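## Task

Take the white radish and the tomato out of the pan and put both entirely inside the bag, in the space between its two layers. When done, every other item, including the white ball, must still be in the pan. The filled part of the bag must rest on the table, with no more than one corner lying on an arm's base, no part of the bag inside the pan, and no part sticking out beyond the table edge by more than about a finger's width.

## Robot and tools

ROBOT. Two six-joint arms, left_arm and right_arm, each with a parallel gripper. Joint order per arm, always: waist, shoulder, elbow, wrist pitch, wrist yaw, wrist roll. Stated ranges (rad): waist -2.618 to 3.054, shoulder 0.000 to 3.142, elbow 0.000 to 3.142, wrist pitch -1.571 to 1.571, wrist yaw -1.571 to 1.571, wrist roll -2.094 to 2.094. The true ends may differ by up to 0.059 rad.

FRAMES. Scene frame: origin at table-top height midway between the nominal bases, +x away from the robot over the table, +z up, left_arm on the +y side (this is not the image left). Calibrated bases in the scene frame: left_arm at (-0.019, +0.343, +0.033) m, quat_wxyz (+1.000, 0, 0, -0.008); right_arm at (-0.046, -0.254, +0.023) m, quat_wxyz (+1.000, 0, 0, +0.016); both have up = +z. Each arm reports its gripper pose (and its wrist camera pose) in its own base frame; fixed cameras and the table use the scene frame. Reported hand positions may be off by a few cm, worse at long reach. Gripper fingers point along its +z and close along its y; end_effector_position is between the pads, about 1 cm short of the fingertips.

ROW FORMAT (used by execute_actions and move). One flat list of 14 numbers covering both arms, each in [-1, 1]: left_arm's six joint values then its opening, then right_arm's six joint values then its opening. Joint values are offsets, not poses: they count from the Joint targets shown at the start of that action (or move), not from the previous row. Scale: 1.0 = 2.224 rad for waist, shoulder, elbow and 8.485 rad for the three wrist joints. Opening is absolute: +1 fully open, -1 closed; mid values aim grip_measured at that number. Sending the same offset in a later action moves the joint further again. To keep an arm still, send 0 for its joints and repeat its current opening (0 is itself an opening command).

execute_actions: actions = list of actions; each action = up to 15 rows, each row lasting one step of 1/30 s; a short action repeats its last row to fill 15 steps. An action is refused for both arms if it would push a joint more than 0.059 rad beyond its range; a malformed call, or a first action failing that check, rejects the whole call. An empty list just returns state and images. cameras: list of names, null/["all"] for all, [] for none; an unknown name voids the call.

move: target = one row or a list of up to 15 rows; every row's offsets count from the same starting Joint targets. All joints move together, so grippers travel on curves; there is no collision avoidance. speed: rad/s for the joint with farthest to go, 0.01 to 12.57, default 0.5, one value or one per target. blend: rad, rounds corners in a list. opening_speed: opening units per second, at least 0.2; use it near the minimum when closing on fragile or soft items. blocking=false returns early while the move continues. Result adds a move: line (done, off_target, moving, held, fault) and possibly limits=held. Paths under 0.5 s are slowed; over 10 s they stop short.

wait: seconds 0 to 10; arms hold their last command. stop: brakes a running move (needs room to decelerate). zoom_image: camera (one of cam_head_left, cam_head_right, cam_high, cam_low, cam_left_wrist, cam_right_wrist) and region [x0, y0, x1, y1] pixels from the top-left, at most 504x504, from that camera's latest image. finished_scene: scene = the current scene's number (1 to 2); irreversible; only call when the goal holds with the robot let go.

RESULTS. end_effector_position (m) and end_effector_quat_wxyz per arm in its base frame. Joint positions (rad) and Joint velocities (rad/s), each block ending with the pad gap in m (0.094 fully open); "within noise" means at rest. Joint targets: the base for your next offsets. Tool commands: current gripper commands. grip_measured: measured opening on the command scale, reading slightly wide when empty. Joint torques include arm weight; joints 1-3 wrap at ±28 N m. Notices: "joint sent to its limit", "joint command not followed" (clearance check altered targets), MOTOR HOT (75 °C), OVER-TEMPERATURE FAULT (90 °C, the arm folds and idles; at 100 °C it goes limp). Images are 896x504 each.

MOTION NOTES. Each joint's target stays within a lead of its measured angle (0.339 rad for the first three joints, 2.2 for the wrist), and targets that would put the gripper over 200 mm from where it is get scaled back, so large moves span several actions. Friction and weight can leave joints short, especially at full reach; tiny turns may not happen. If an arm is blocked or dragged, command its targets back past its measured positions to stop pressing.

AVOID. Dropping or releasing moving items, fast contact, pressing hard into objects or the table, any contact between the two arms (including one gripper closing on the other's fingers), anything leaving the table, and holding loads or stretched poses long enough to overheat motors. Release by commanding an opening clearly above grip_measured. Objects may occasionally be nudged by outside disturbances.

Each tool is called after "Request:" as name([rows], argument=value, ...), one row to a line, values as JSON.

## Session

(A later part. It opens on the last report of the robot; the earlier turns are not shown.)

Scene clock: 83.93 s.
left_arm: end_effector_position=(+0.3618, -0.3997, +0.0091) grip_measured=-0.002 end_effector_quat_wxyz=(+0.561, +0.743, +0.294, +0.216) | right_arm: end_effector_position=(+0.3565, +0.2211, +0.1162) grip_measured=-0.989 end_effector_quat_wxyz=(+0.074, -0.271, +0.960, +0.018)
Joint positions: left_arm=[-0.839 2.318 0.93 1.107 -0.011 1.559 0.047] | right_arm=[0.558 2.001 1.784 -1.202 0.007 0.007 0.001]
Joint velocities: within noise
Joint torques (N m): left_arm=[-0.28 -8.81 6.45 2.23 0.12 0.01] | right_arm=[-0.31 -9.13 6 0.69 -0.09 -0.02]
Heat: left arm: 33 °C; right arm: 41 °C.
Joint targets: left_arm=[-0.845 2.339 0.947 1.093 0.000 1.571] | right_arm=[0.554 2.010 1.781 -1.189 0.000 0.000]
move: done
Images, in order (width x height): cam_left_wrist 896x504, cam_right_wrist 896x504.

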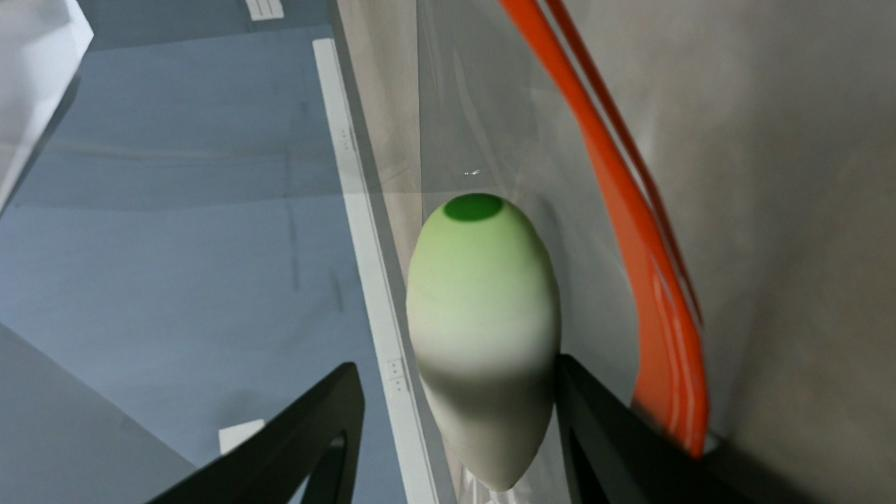

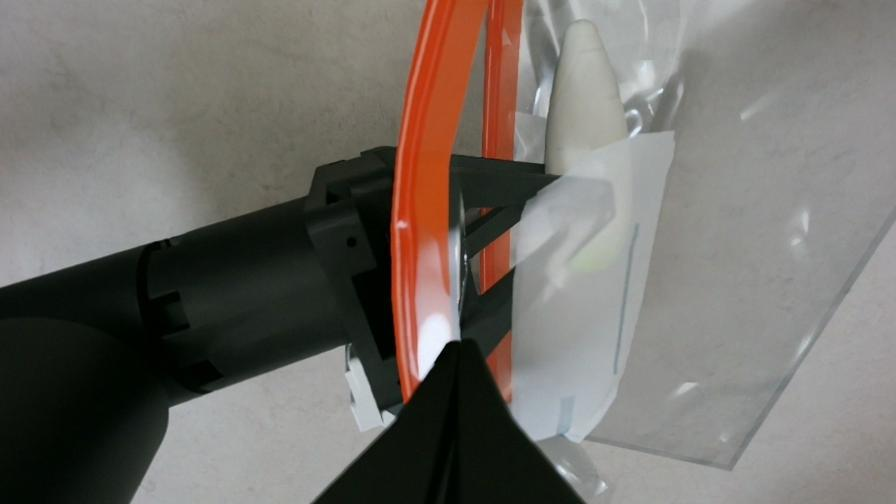

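Request:
move([
  [0,-0.0441,-0.0546,0.0105,0,0,0,0,0,0,0,0,0,-1],
  [0,-0.139,-0.1425,0.0008,0,0,0,0,0,0,0,0,0,-1],
  [0,-0.1846,-0.221,0.0094,0,0,0,0,0,0,0,0,0,-1],
], speed=0.25, cameras=["cam_left_wrist","cam_right_wrist","cam_head_left","cam_low"])

Request:
zoom_image(camera="cam_head_left", region=[330, 200, 510, 360])

Scene clock: 86.87 s.
left_arm: end_effector_position=(+0.2898, -0.3196, +0.0412) grip_measured=-0.002 end_effector_quat_wxyz=(+0.545, +0.755, +0.298, +0.210) | right_arm: end_effector_position=(+0.3565, +0.2211, +0.1162) grip_measured=-0.989 end_effector_quat_wxyz=(+0.074, -0.271, +0.960, +0.018)
Joint positions: left_arm=[-0.839 1.953 0.464 1.167 -0.011 1.559 0.047] | right_arm=[0.558 2.001 1.784 -1.202 0.007 0.007 0.001]
Joint velocities: within noise
Joint torques (N m): left_arm=[-0.27 -9.05 3.37 2.48 0.13 0.02] | right_arm=[-0.32 -9.11 6 0.69 -0.09 -0.02]
Heat: left arm: 33 °C; right arm: 41 °C.
Joint targets: left_arm=[-0.845 1.928 0.455 1.173 0.000 1.571] | right_arm=[0.554 2.010 1.781 -1.189 0.000 0.000]
move: done
Images, in order (width x height): cam_head_left 896x504, cam_low 896x504, cam_left_wrist 896x504, cam_right_wrist 896x504.

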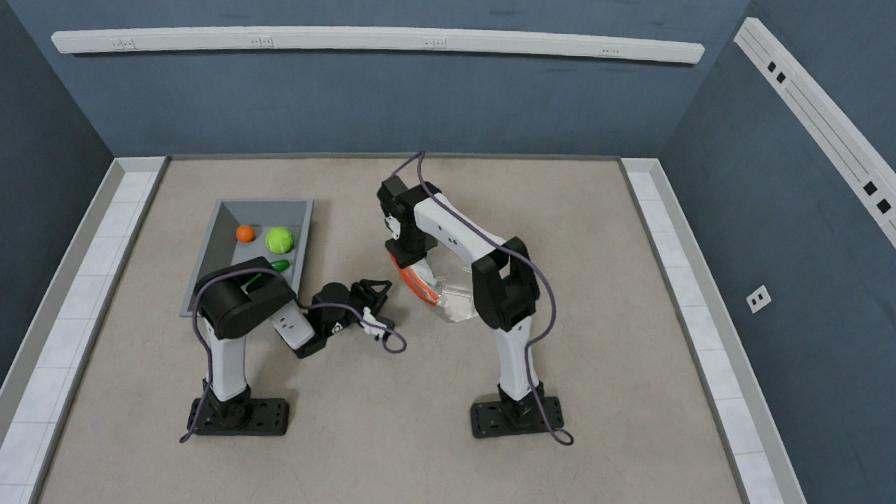

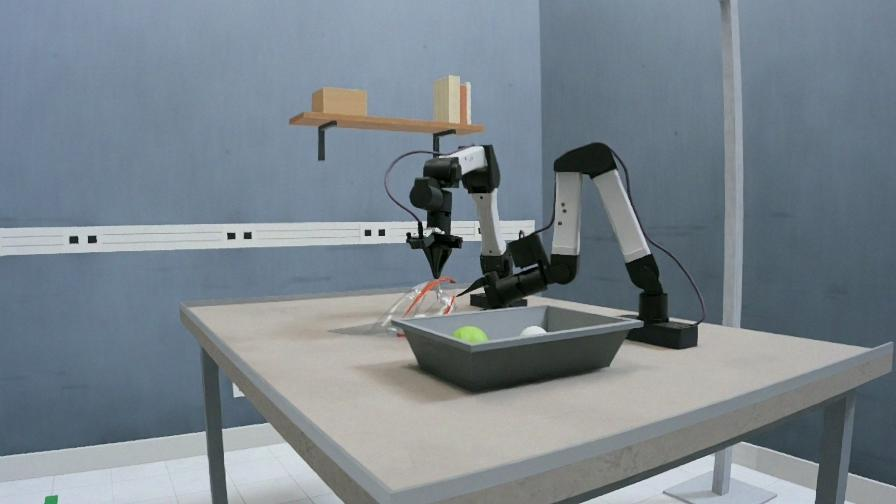

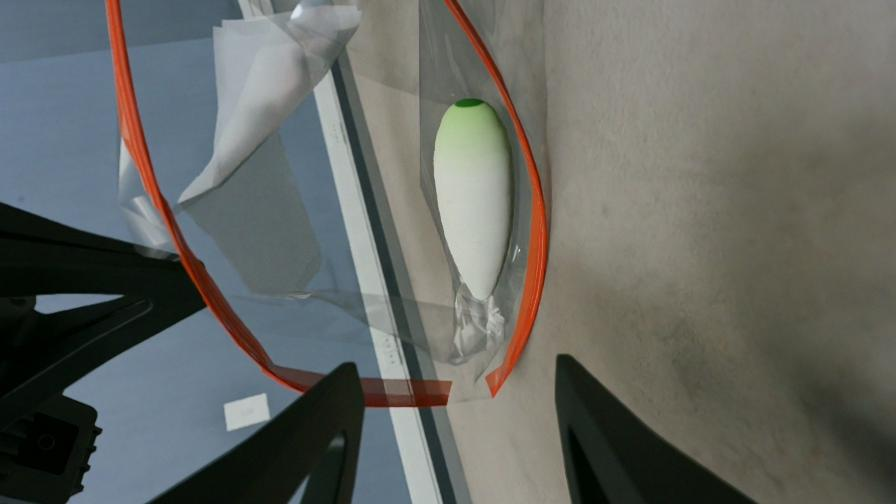

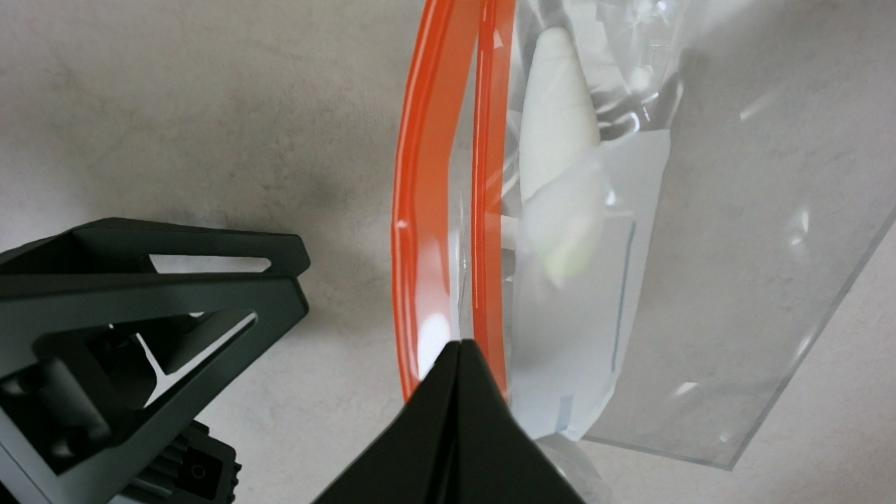

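Scaled by 2.800 from the camera's 896x504 image, which has a finer 1280x720 frame.

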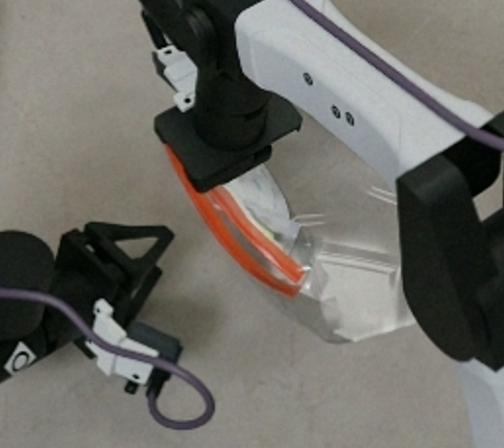

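Request:
move([
  [0,-0.3903,0.1371,-0.1854,0,0,0,0,0,0,0,0,0,-1],
  [0.362,-0.3903,0.1371,-0.1854,-0.04125,-0.1852,0.6,0,0,0,0,0,0,-1],
  [0.362,-0.1315,0.3234,-0.2489,-0.04125,-0.1852,0.6,0,0,0,0,0,0,-1],
], speed=0.7, cameras=["cam_left_wrist","cam_right_wrist","cam_head_left"])

Scene clock: 95.30 s.
left_arm: end_effector_position=(+0.3226, +0.0422, +0.0863) grip_measured=+0.598 end_effector_quat_wxyz=(+0.088, +0.013, +0.982, +0.165) | right_arm: end_effector_position=(+0.3565, +0.2211, +0.1162) grip_measured=-0.989 end_effector_quat_wxyz=(+0.074, -0.271, +0.960, +0.018)
Joint positions: left_arm=[-0.045 1.625 1.153 -0.926 -0.336 0.011 0.075] | right_arm=[0.558 2.001 1.784 -1.202 0.007 0.007 0.001]
Joint velocities: within noise
Joint torques (N m): left_arm=[0.64 -5.97 9.29 0.68 -0.32 -0.17] | right_arm=[-0.34 -9.11 6.01 0.69 -0.09 -0.02]
Heat: left arm: 33 °C; right arm: 42 °C.
Joint targets: left_arm=[-0.040 1.636 1.174 -0.939 -0.350 -0.001] | right_arm=[0.554 2.010 1.781 -1.189 0.000 0.000]
move: done
Images, in order (width x height): cam_head_left 896x504, cam_left_wrist 896x504, cam_right_wrist 896x504.

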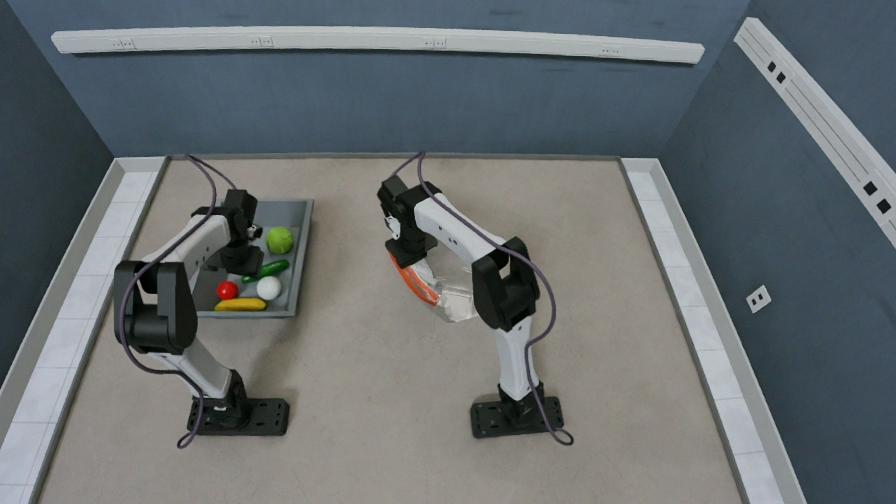

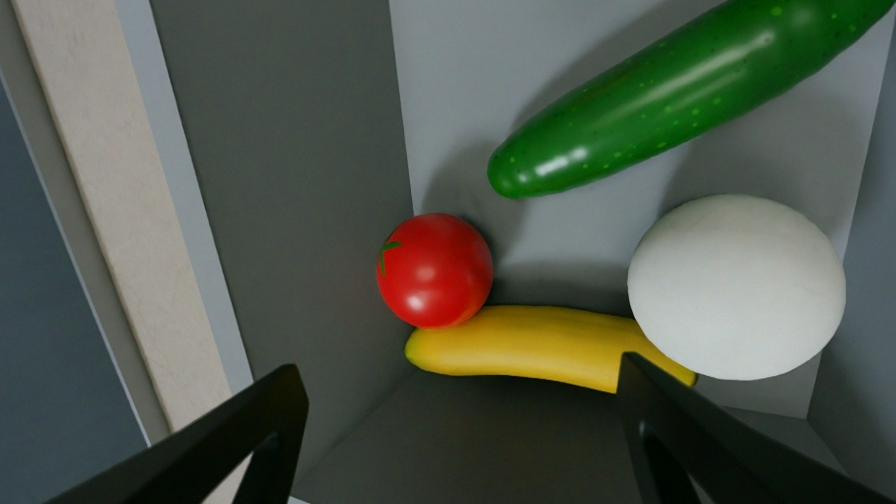

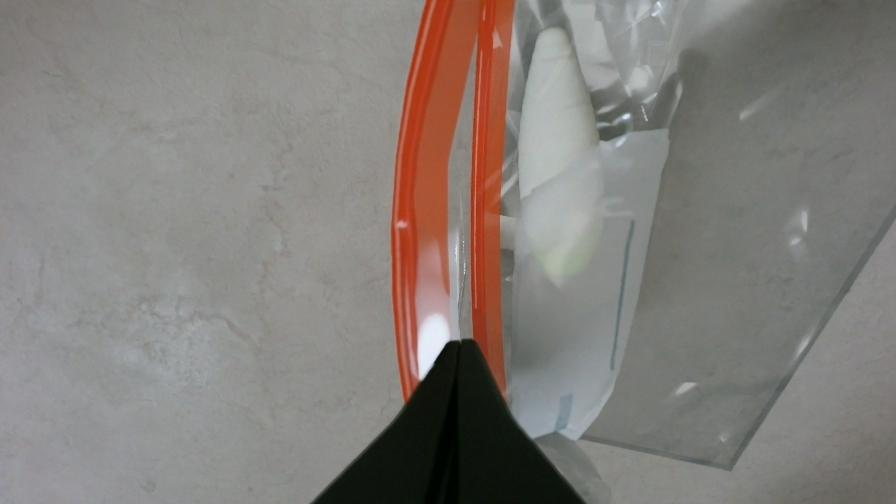

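Request:
move(target=[0.0562,0.0583,-0.1048,0.0428,0,0,0.3,0,0,0,0,0,0,-1], speed=0.2, cameras=["cam_left_wrist"])

Scene clock: 98.33 s.
left_arm: end_effector_position=(+0.3195, +0.0842, +0.0087) grip_measured=+0.302 end_effector_quat_wxyz=(+0.085, -0.051, +0.980, +0.174) | right_arm: end_effector_position=(+0.3565, +0.2211, +0.1162) grip_measured=-0.989 end_effector_quat_wxyz=(+0.074, -0.271, +0.960, +0.018)
Joint positions: left_arm=[0.081 1.748 0.953 -0.586 -0.343 0.011 0.061] | right_arm=[0.558 2.001 1.784 -1.202 0.007 0.007 0.001]
Joint velocities: within noise
Joint torques (N m): left_arm=[0.51 -5.89 5.27 0.93 -0.24 -0.16] | right_arm=[-0.31 -9.14 6.01 0.69 -0.09 -0.02]
Heat: left arm: 32 °C; right arm: 42 °C.
Joint targets: left_arm=[0.085 1.765 0.941 -0.576 -0.350 -0.001] | right_arm=[0.554 2.010 1.781 -1.189 0.000 0.000]
move: done
Images, in order (width x height): cam_left_wrist 896x504.

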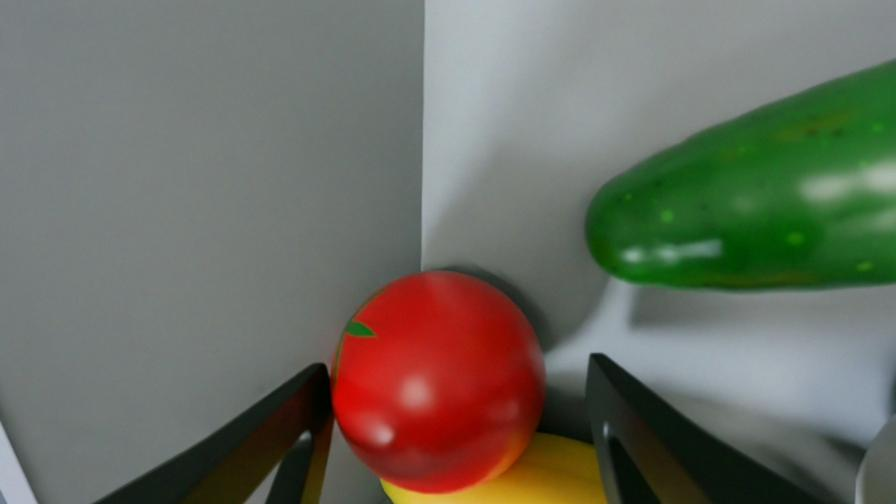

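Request:
move([
  [0.004,0.0042,0,0.0011,0,0,0.3,0,0,0,0,0,0,-1],
  [0.004,0.0042,0,0.0011,0,0,-0.2,0,0,0,0,0,0,-1],
], speed=0.1, opening_speed=0.5, cameras=["cam_left_wrist"])

Scene clock: 100.60 s.
left_arm: end_effector_position=(+0.3203, +0.0862, +0.0062) grip_measured=-0.053 end_effector_quat_wxyz=(+0.085, -0.054, +0.980, +0.175) | right_arm: end_effector_position=(+0.3565, +0.2211, +0.1162) grip_measured=-0.989 end_effector_quat_wxyz=(+0.074, -0.271, +0.960, +0.018)
Joint positions: left_arm=[0.088 1.758 0.953 -0.576 -0.343 0.011 0.045] | right_arm=[0.558 2.001 1.784 -1.202 0.007 0.007 0.001]
Joint velocities: within noise
Joint torques (N m): left_arm=[0.7 -5.93 5.23 0.94 -0.25 -0.17] | right_arm=[-0.32 -9.14 6 0.69 -0.09 -0.02]
Heat: left arm: 32 °C; right arm: 42 °C.
Joint targets: left_arm=[0.094 1.775 0.941 -0.567 -0.350 -0.001] | right_arm=[0.554 2.010 1.781 -1.189 0.000 0.000]
move: done
Images, in order (width x height): cam_left_wrist 896x504.

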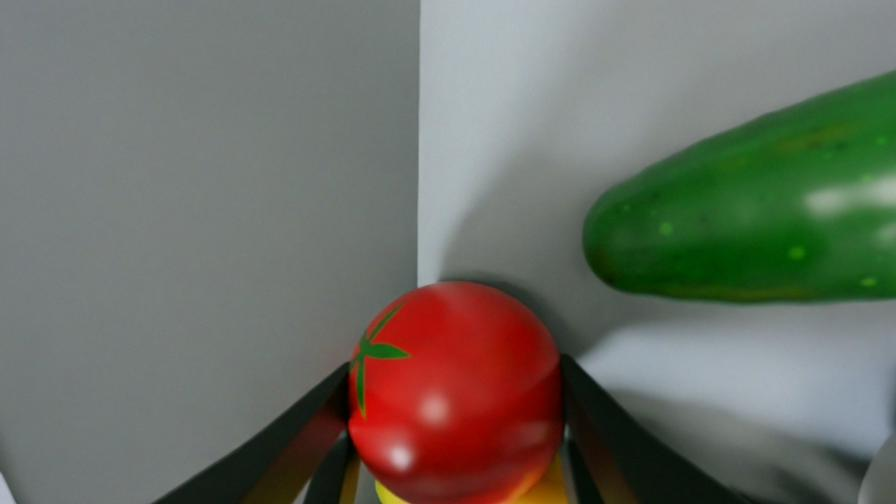

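Request:
move([
  [-0.0603,-0.0625,0.1048,-0.0438,0,0,-0.2,0,0,0,0,0,0,-1],
  [-0.0603,-0.3215,-0.0814,0.0197,0.04125,0,-0.2,0,0,0,0,0,0,-1],
  [-0.4222,-0.3215,-0.0814,0.0197,0.04125,0.0944,-0.2,0,0,0,0,0,0,-1],
], speed=[0.25,0.5,0.6], cameras=["cam_left_wrist"])

Request:
move(target=[0,0.3903,-0.1369,0.1854,0,0,-0.2,0,0,0,0,0,0,-1], speed=0.4)

Request:
zoom_image(camera="cam_head_left", region=[330, 200, 510, 360])

Request:
zoom_image(camera="cam_low", region=[360, 200, 580, 340])

Scene clock: 106.53 s.
left_arm: end_effector_position=(+0.2235, -0.2467, +0.1729) grip_measured=-0.058 end_effector_quat_wxyz=(+0.422, +0.658, +0.624, -0.006) | right_arm: end_effector_position=(+0.3565, +0.2211, +0.1162) grip_measured=-0.989 end_effector_quat_wxyz=(+0.074, -0.271, +0.960, +0.018)
Joint positions: left_arm=[-0.84 1.069 0.775 -0.406 -0.01 0.788 0.044] | right_arm=[0.558 2.001 1.784 -1.202 0.007 0.007 0.001]
Joint velocities: within noise
Joint torques (N m): left_arm=[-0.17 -3.73 7.04 2.15 0.12 0.05] | right_arm=[-0.34 -9.13 6 0.69 -0.09 -0.02]
Heat: left arm: 32 °C; right arm: 42 °C.
Joint targets: left_arm=[-0.845 1.060 0.760 -0.400 0.000 0.800] | right_arm=[0.554 2.010 1.781 -1.189 0.000 0.000]
move: done
Images, in order (width x height): cam_left_wrist 896x504.

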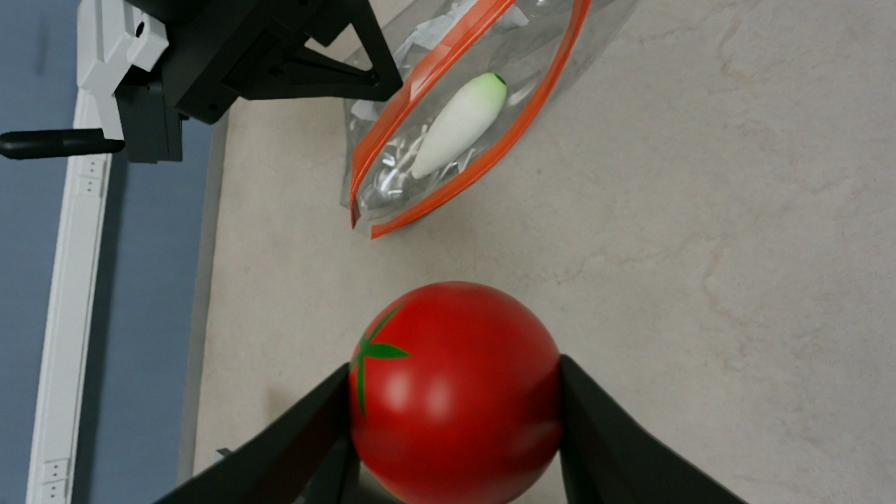

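Scene clock: 111.20 s.
left_arm: end_effector_position=(+0.2909, -0.3218, +0.0571) grip_measured=-0.058 end_effector_quat_wxyz=(+0.599, +0.580, +0.552, -0.011) | right_arm: end_effector_position=(+0.3565, +0.2211, +0.1162) grip_measured=-0.989 end_effector_quat_wxyz=(+0.074, -0.271, +0.960, +0.018)
Joint positions: left_arm=[-0.84 1.914 0.464 1.165 -0.01 0.788 0.044] | right_arm=[0.558 2.001 1.784 -1.202 0.007 0.007 0.001]
Joint velocities: within noise
Joint torques (N m): left_arm=[-0.2 -5.91 3.71 2.51 0.11 0.02] | right_arm=[-0.31 -9.11 6.01 0.69 -0.08 -0.02]
Heat: left arm: 33 °C; right arm: 42 °C.
Joint targets: left_arm=[-0.845 1.928 0.456 1.173 0.000 0.800] | right_arm=[0.554 2.010 1.781 -1.189 0.000 0.000]
move: done

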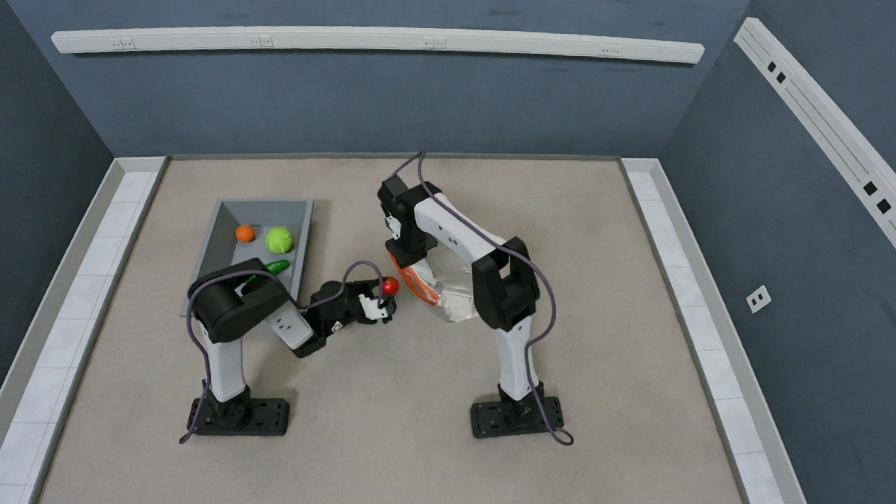

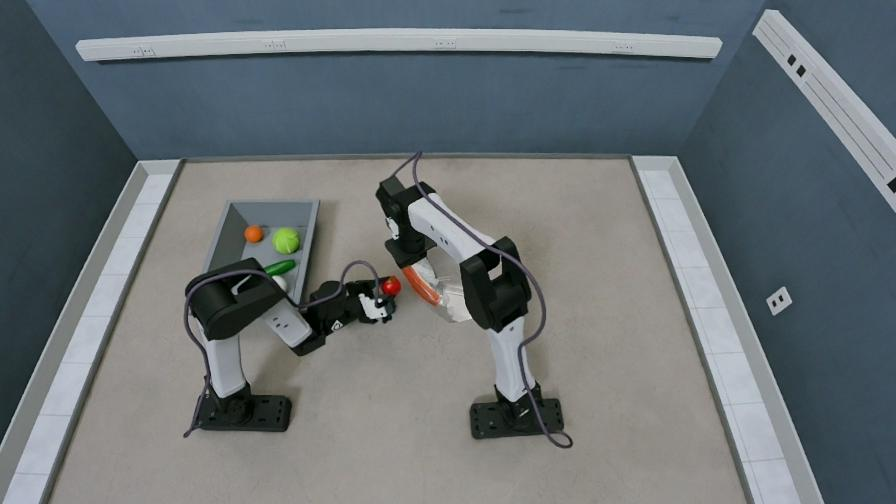

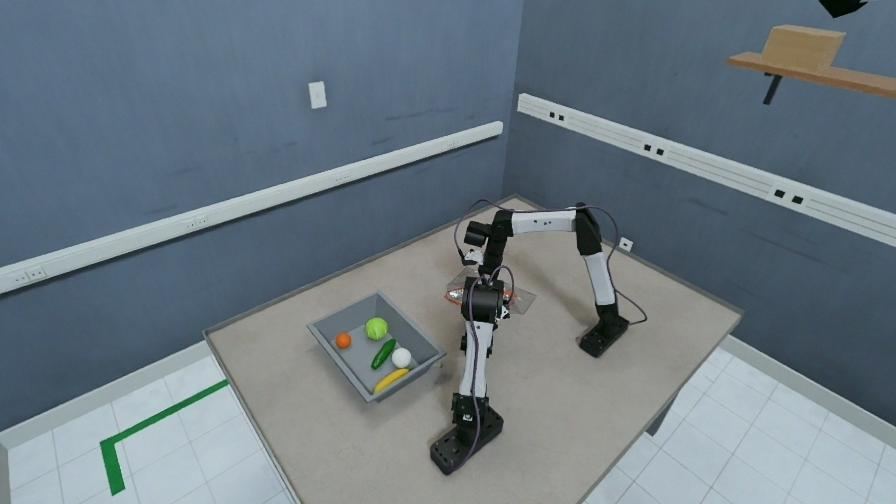

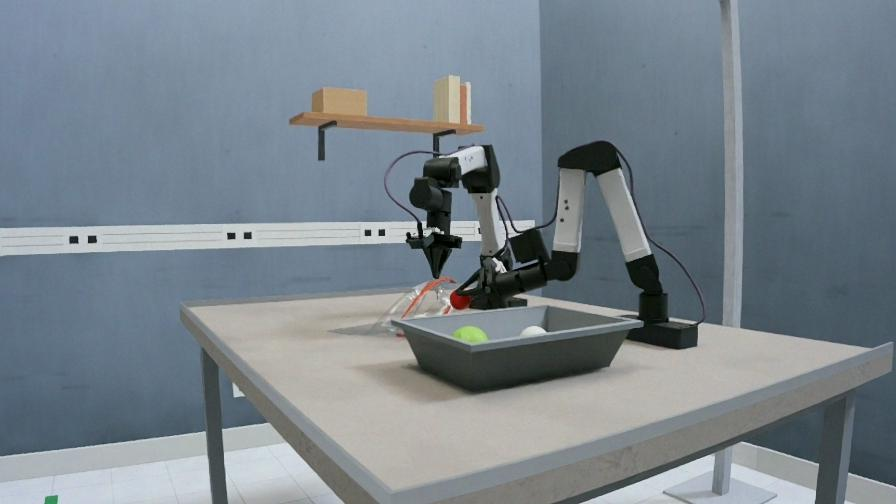

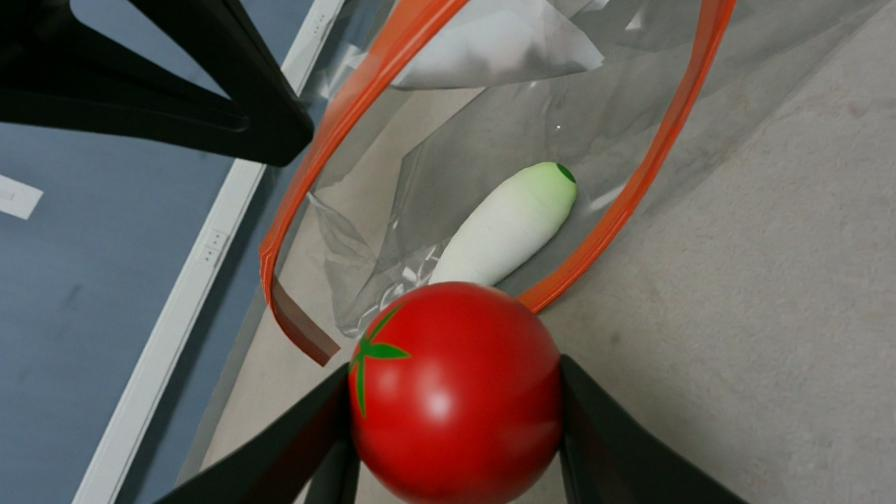

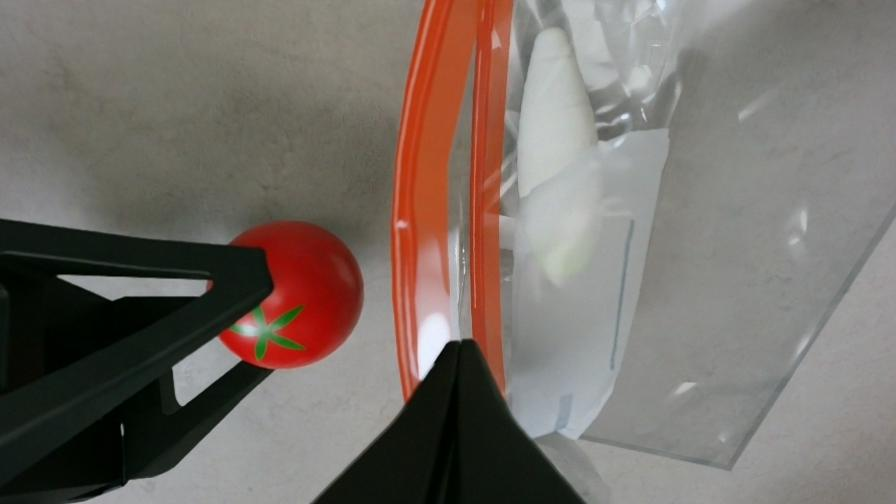

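Scaled by 2.800 from the camera's 896x504 image, which has a finer 1280x720 frame.

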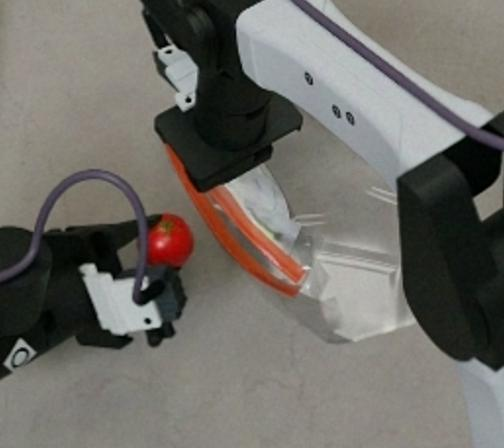

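Scaled by 2.291 from the camera's 896x504 image, which has a finer 1280x720 frame.

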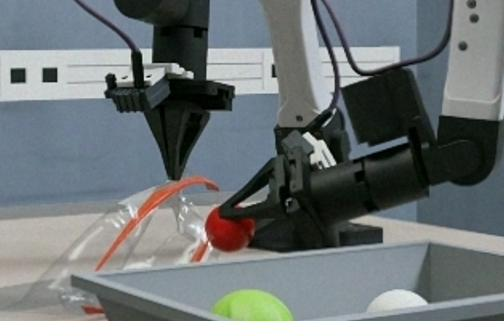

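Request:
move([
  [0,0.0279,0.0468,-0.0051,0,0,-0.2,0,0,0,0,0,0,-1],
  [0,0.0715,0.085,-0.0037,0,0,-0.2,0,0,0,0,0,0,-1],
], speed=0.15, cameras=["cam_left_wrist","cam_right_wrist","cam_low"])

Request:
zoom_image(camera="cam_low", region=[360, 200, 580, 340])

Scene clock: 113.50 s.
left_arm: end_effector_position=(+0.3171, -0.3510, +0.0395) grip_measured=-0.058 end_effector_quat_wxyz=(+0.597, +0.581, +0.553, -0.011) | right_arm: end_effector_position=(+0.3565, +0.2211, +0.1162) grip_measured=-0.989 end_effector_quat_wxyz=(+0.074, -0.271, +0.960, +0.018)
Joint positions: left_arm=[-0.84 2.069 0.629 1.149 -0.01 0.788 0.044] | right_arm=[0.558 2.001 1.784 -1.202 0.007 0.007 0.001]
Joint velocities: within noise
Joint torques (N m): left_arm=[-0.18 -7.04 6.09 2.33 0.12 0.01] | right_arm=[-0.31 -9.13 5.98 0.69 -0.08 -0.02]
Heat: left arm: 33 °C; right arm: 42 °C.
Joint targets: left_arm=[-0.845 2.087 0.645 1.142 0.000 0.800] | right_arm=[0.554 2.010 1.781 -1.189 0.000 0.000]
move: done
Images, in order (width x height): cam_low 896x504, cam_left_wrist 896x504, cam_right_wrist 896x504.

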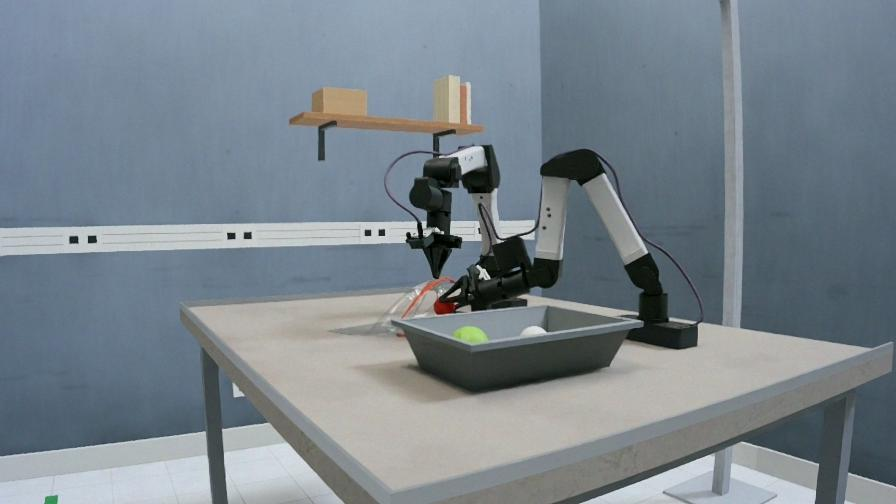

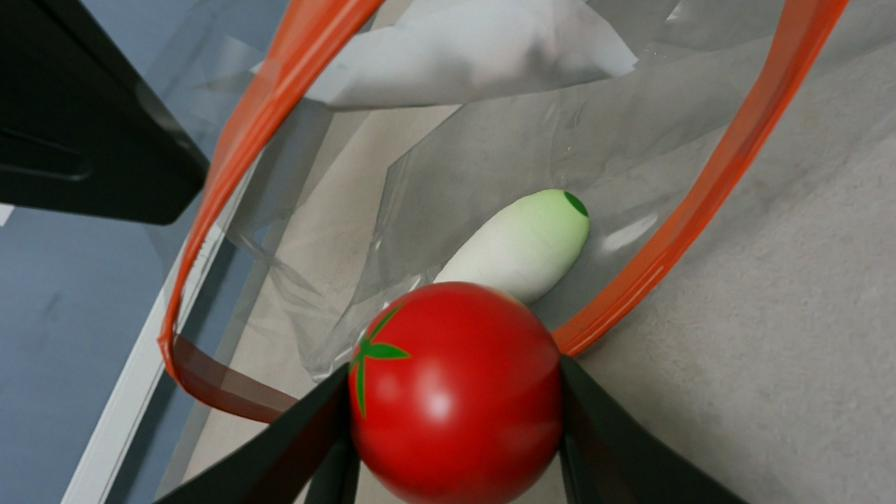

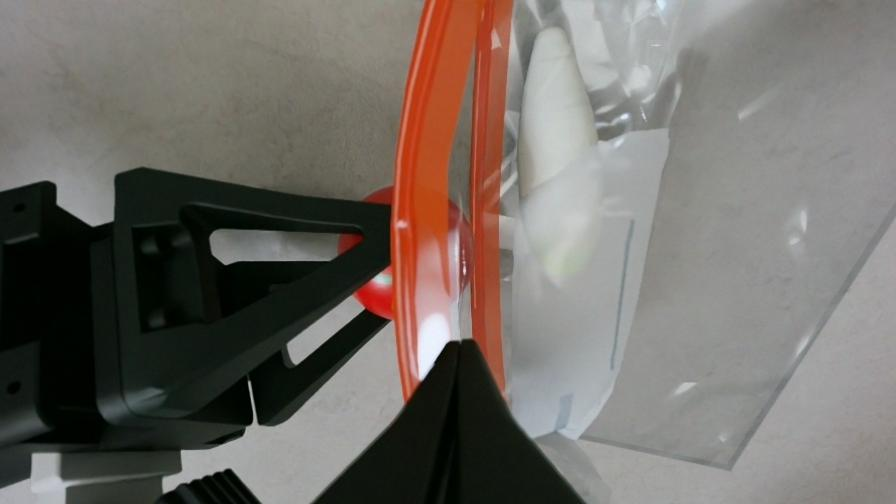

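Scaled by 2.291 from the camera's 896x504 image, which has a finer 1280x720 frame.

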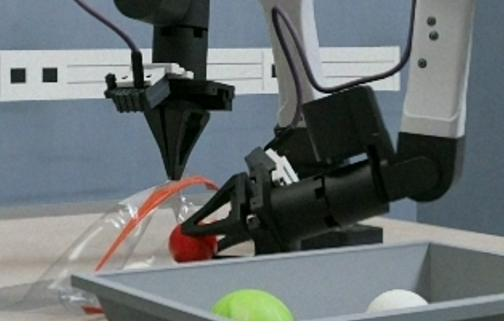

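Request:
move(target=[0,0.0412,0.0887,-0.0124,0,0,-0.2,0,0,0,0,0,0,-1], speed=0.15, cameras=["cam_left_wrist","cam_right_wrist","cam_low","cam_head_left"])

Request:
zoom_image(camera="cam_low", region=[360, 200, 580, 340])

Scene clock: 115.60 s.
left_arm: end_effector_position=(+0.3474, -0.3848, +0.0409) grip_measured=-0.058 end_effector_quat_wxyz=(+0.601, +0.579, +0.551, -0.011) | right_arm: end_effector_position=(+0.3565, +0.2211, +0.1162) grip_measured=-0.989 end_effector_quat_wxyz=(+0.074, -0.271, +0.960, +0.018)
Joint positions: left_arm=[-0.84 2.158 0.825 1.051 -0.01 0.788 0.044] | right_arm=[0.558 2.001 1.784 -1.202 0.007 0.007 0.001]
Joint velocities: within noise
Joint torques (N m): left_arm=[-0.17 -8.03 6.89 2.28 0.11 0.02] | right_arm=[-0.32 -9.14 6 0.69 -0.09 -0.02]
Heat: left arm: 34 °C; right arm: 43 °C.
Joint targets: left_arm=[-0.845 2.178 0.842 1.037 0.000 0.800] | right_arm=[0.554 2.010 1.781 -1.189 0.000 0.000]
move: done
Images, in order (width x height): cam_head_left 896x504, cam_low 896x504, cam_left_wrist 896x504, cam_right_wrist 896x504.

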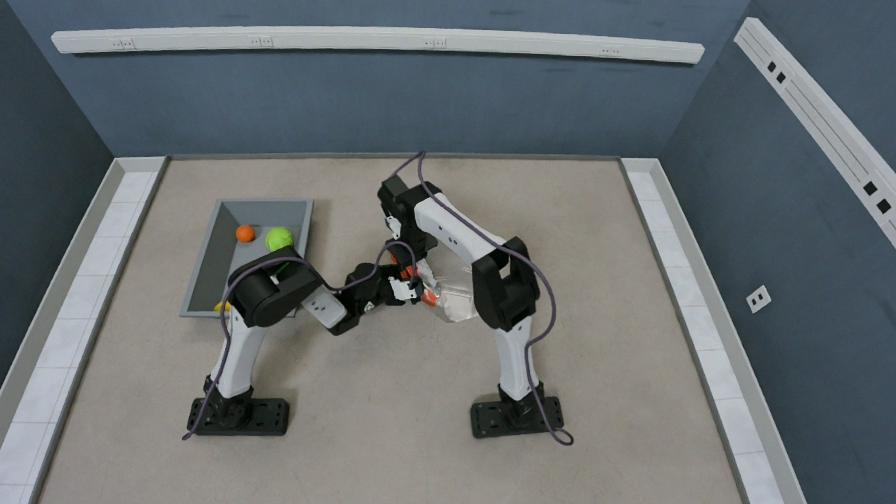

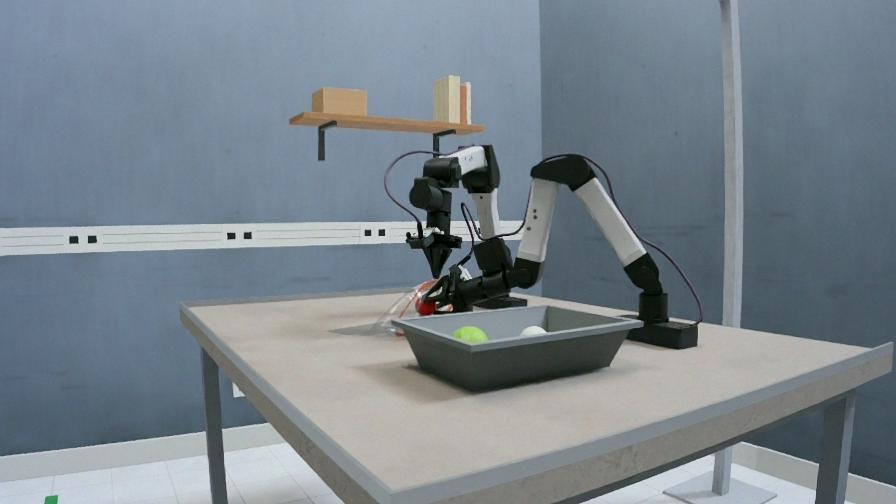

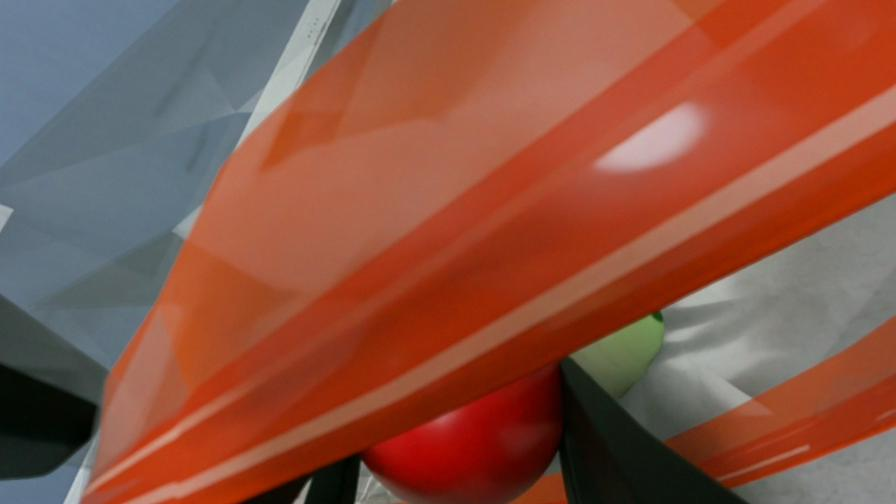

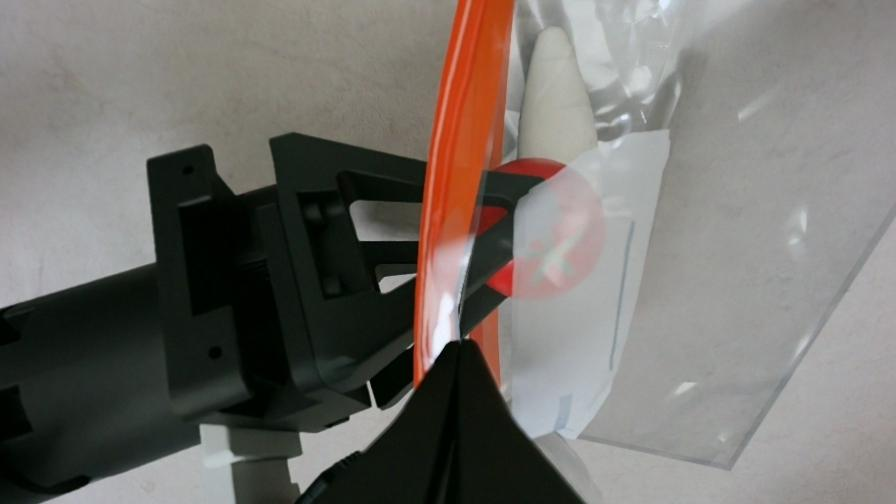

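Scaled by 2.291 from the camera's 896x504 image, which has a finer 1280x720 frame.

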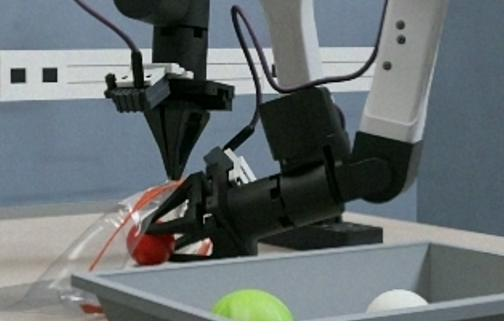

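Request:
move(target=[0,0.038,0.0534,-0.0043,0,0,-0.2,0,0,0,0,0,0,-1], speed=0.12, cameras=["cam_left_wrist","cam_right_wrist","cam_low","cam_head_left"])

Request:
zoom_image(camera="cam_low", region=[360, 200, 580, 340])

Scene clock: 117.40 s.
left_arm: end_effector_position=(+0.3653, -0.4048, +0.0406) grip_measured=-0.058 end_effector_quat_wxyz=(+0.613, +0.573, +0.545, -0.012) | right_arm: end_effector_position=(+0.3629, +0.2133, +0.1165) grip_measured=-0.989 end_effector_quat_wxyz=(+0.081, -0.265, +0.961, +0.003)
Joint positions: left_arm=[-0.84 2.235 0.94 1.043 -0.01 0.788 0.044] | right_arm=[0.547 2.001 1.784 -1.196 0.038 0.007 0.001]
Joint velocities: within noise
Joint torques (N m): left_arm=[-0.2 -8.18 7.46 1.93 0.11 0.02] | right_arm=[0.7 -9.13 6 0.65 -0.36 -0.02]
Heat: left arm: 34 °C; right arm: 43 °C.
Joint targets: left_arm=[-0.845 2.263 0.961 1.000 0.000 0.800] | right_arm=[0.554 2.010 1.781 -1.189 0.000 0.000]
move: off_target (left_arm, right_arm); left_arm: the wrist pitch is farthest, 0.043 rad from its target; right_arm: the wrist yaw is farthest, 0.038 rad from its target
Images, in order (width x height): cam_head_left 896x504, cam_low 896x504, cam_left_wrist 896x504, cam_right_wrist 896x504.

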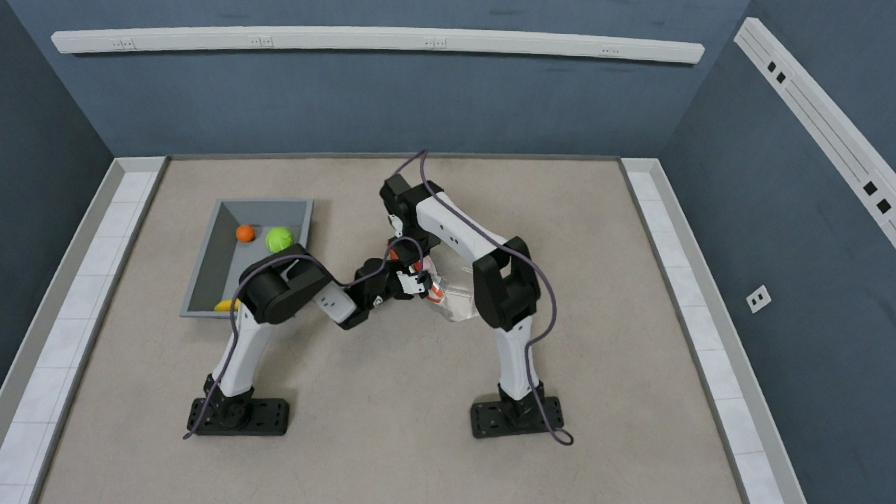

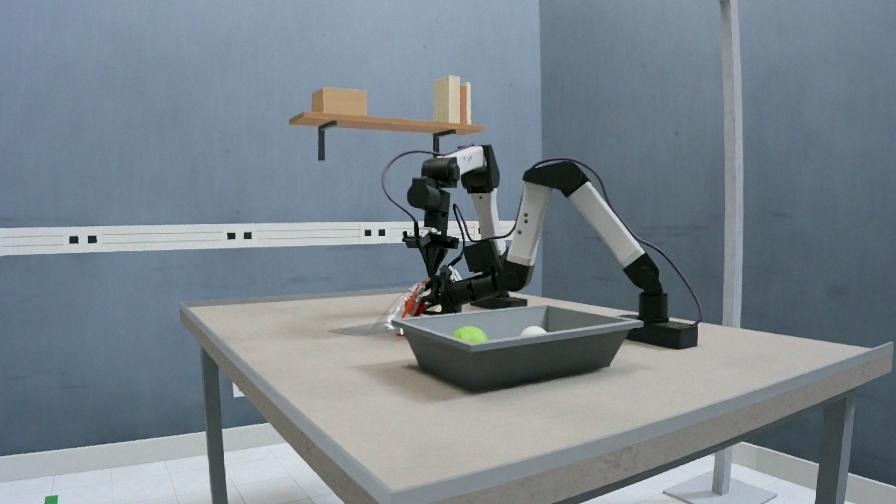

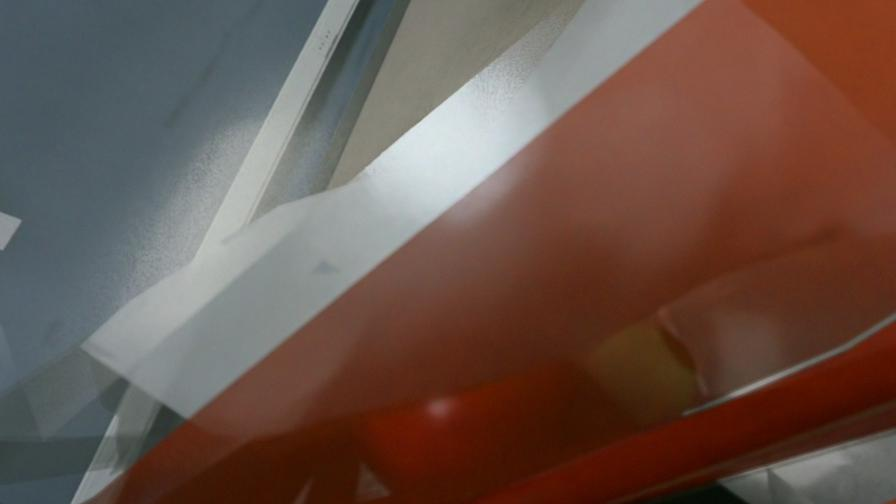

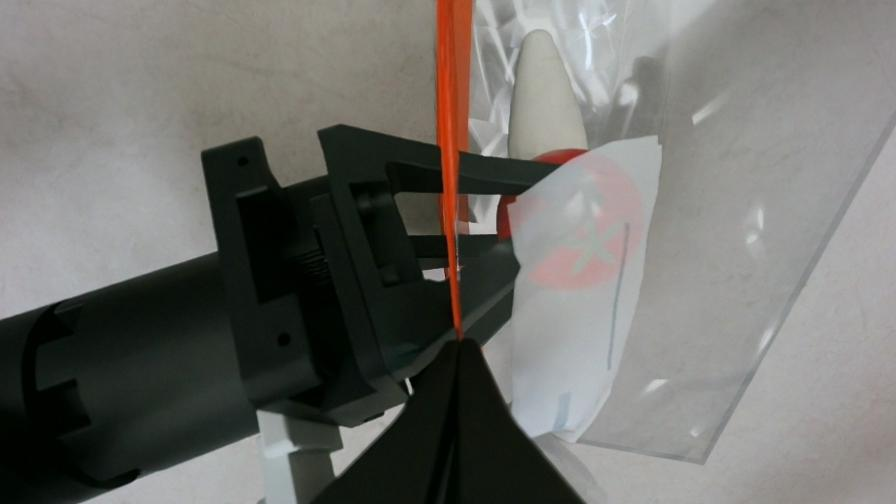

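Scaled by 2.291 from the camera's 896x504 image, which has a finer 1280x720 frame.

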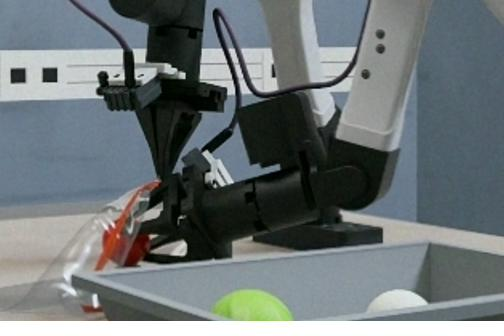

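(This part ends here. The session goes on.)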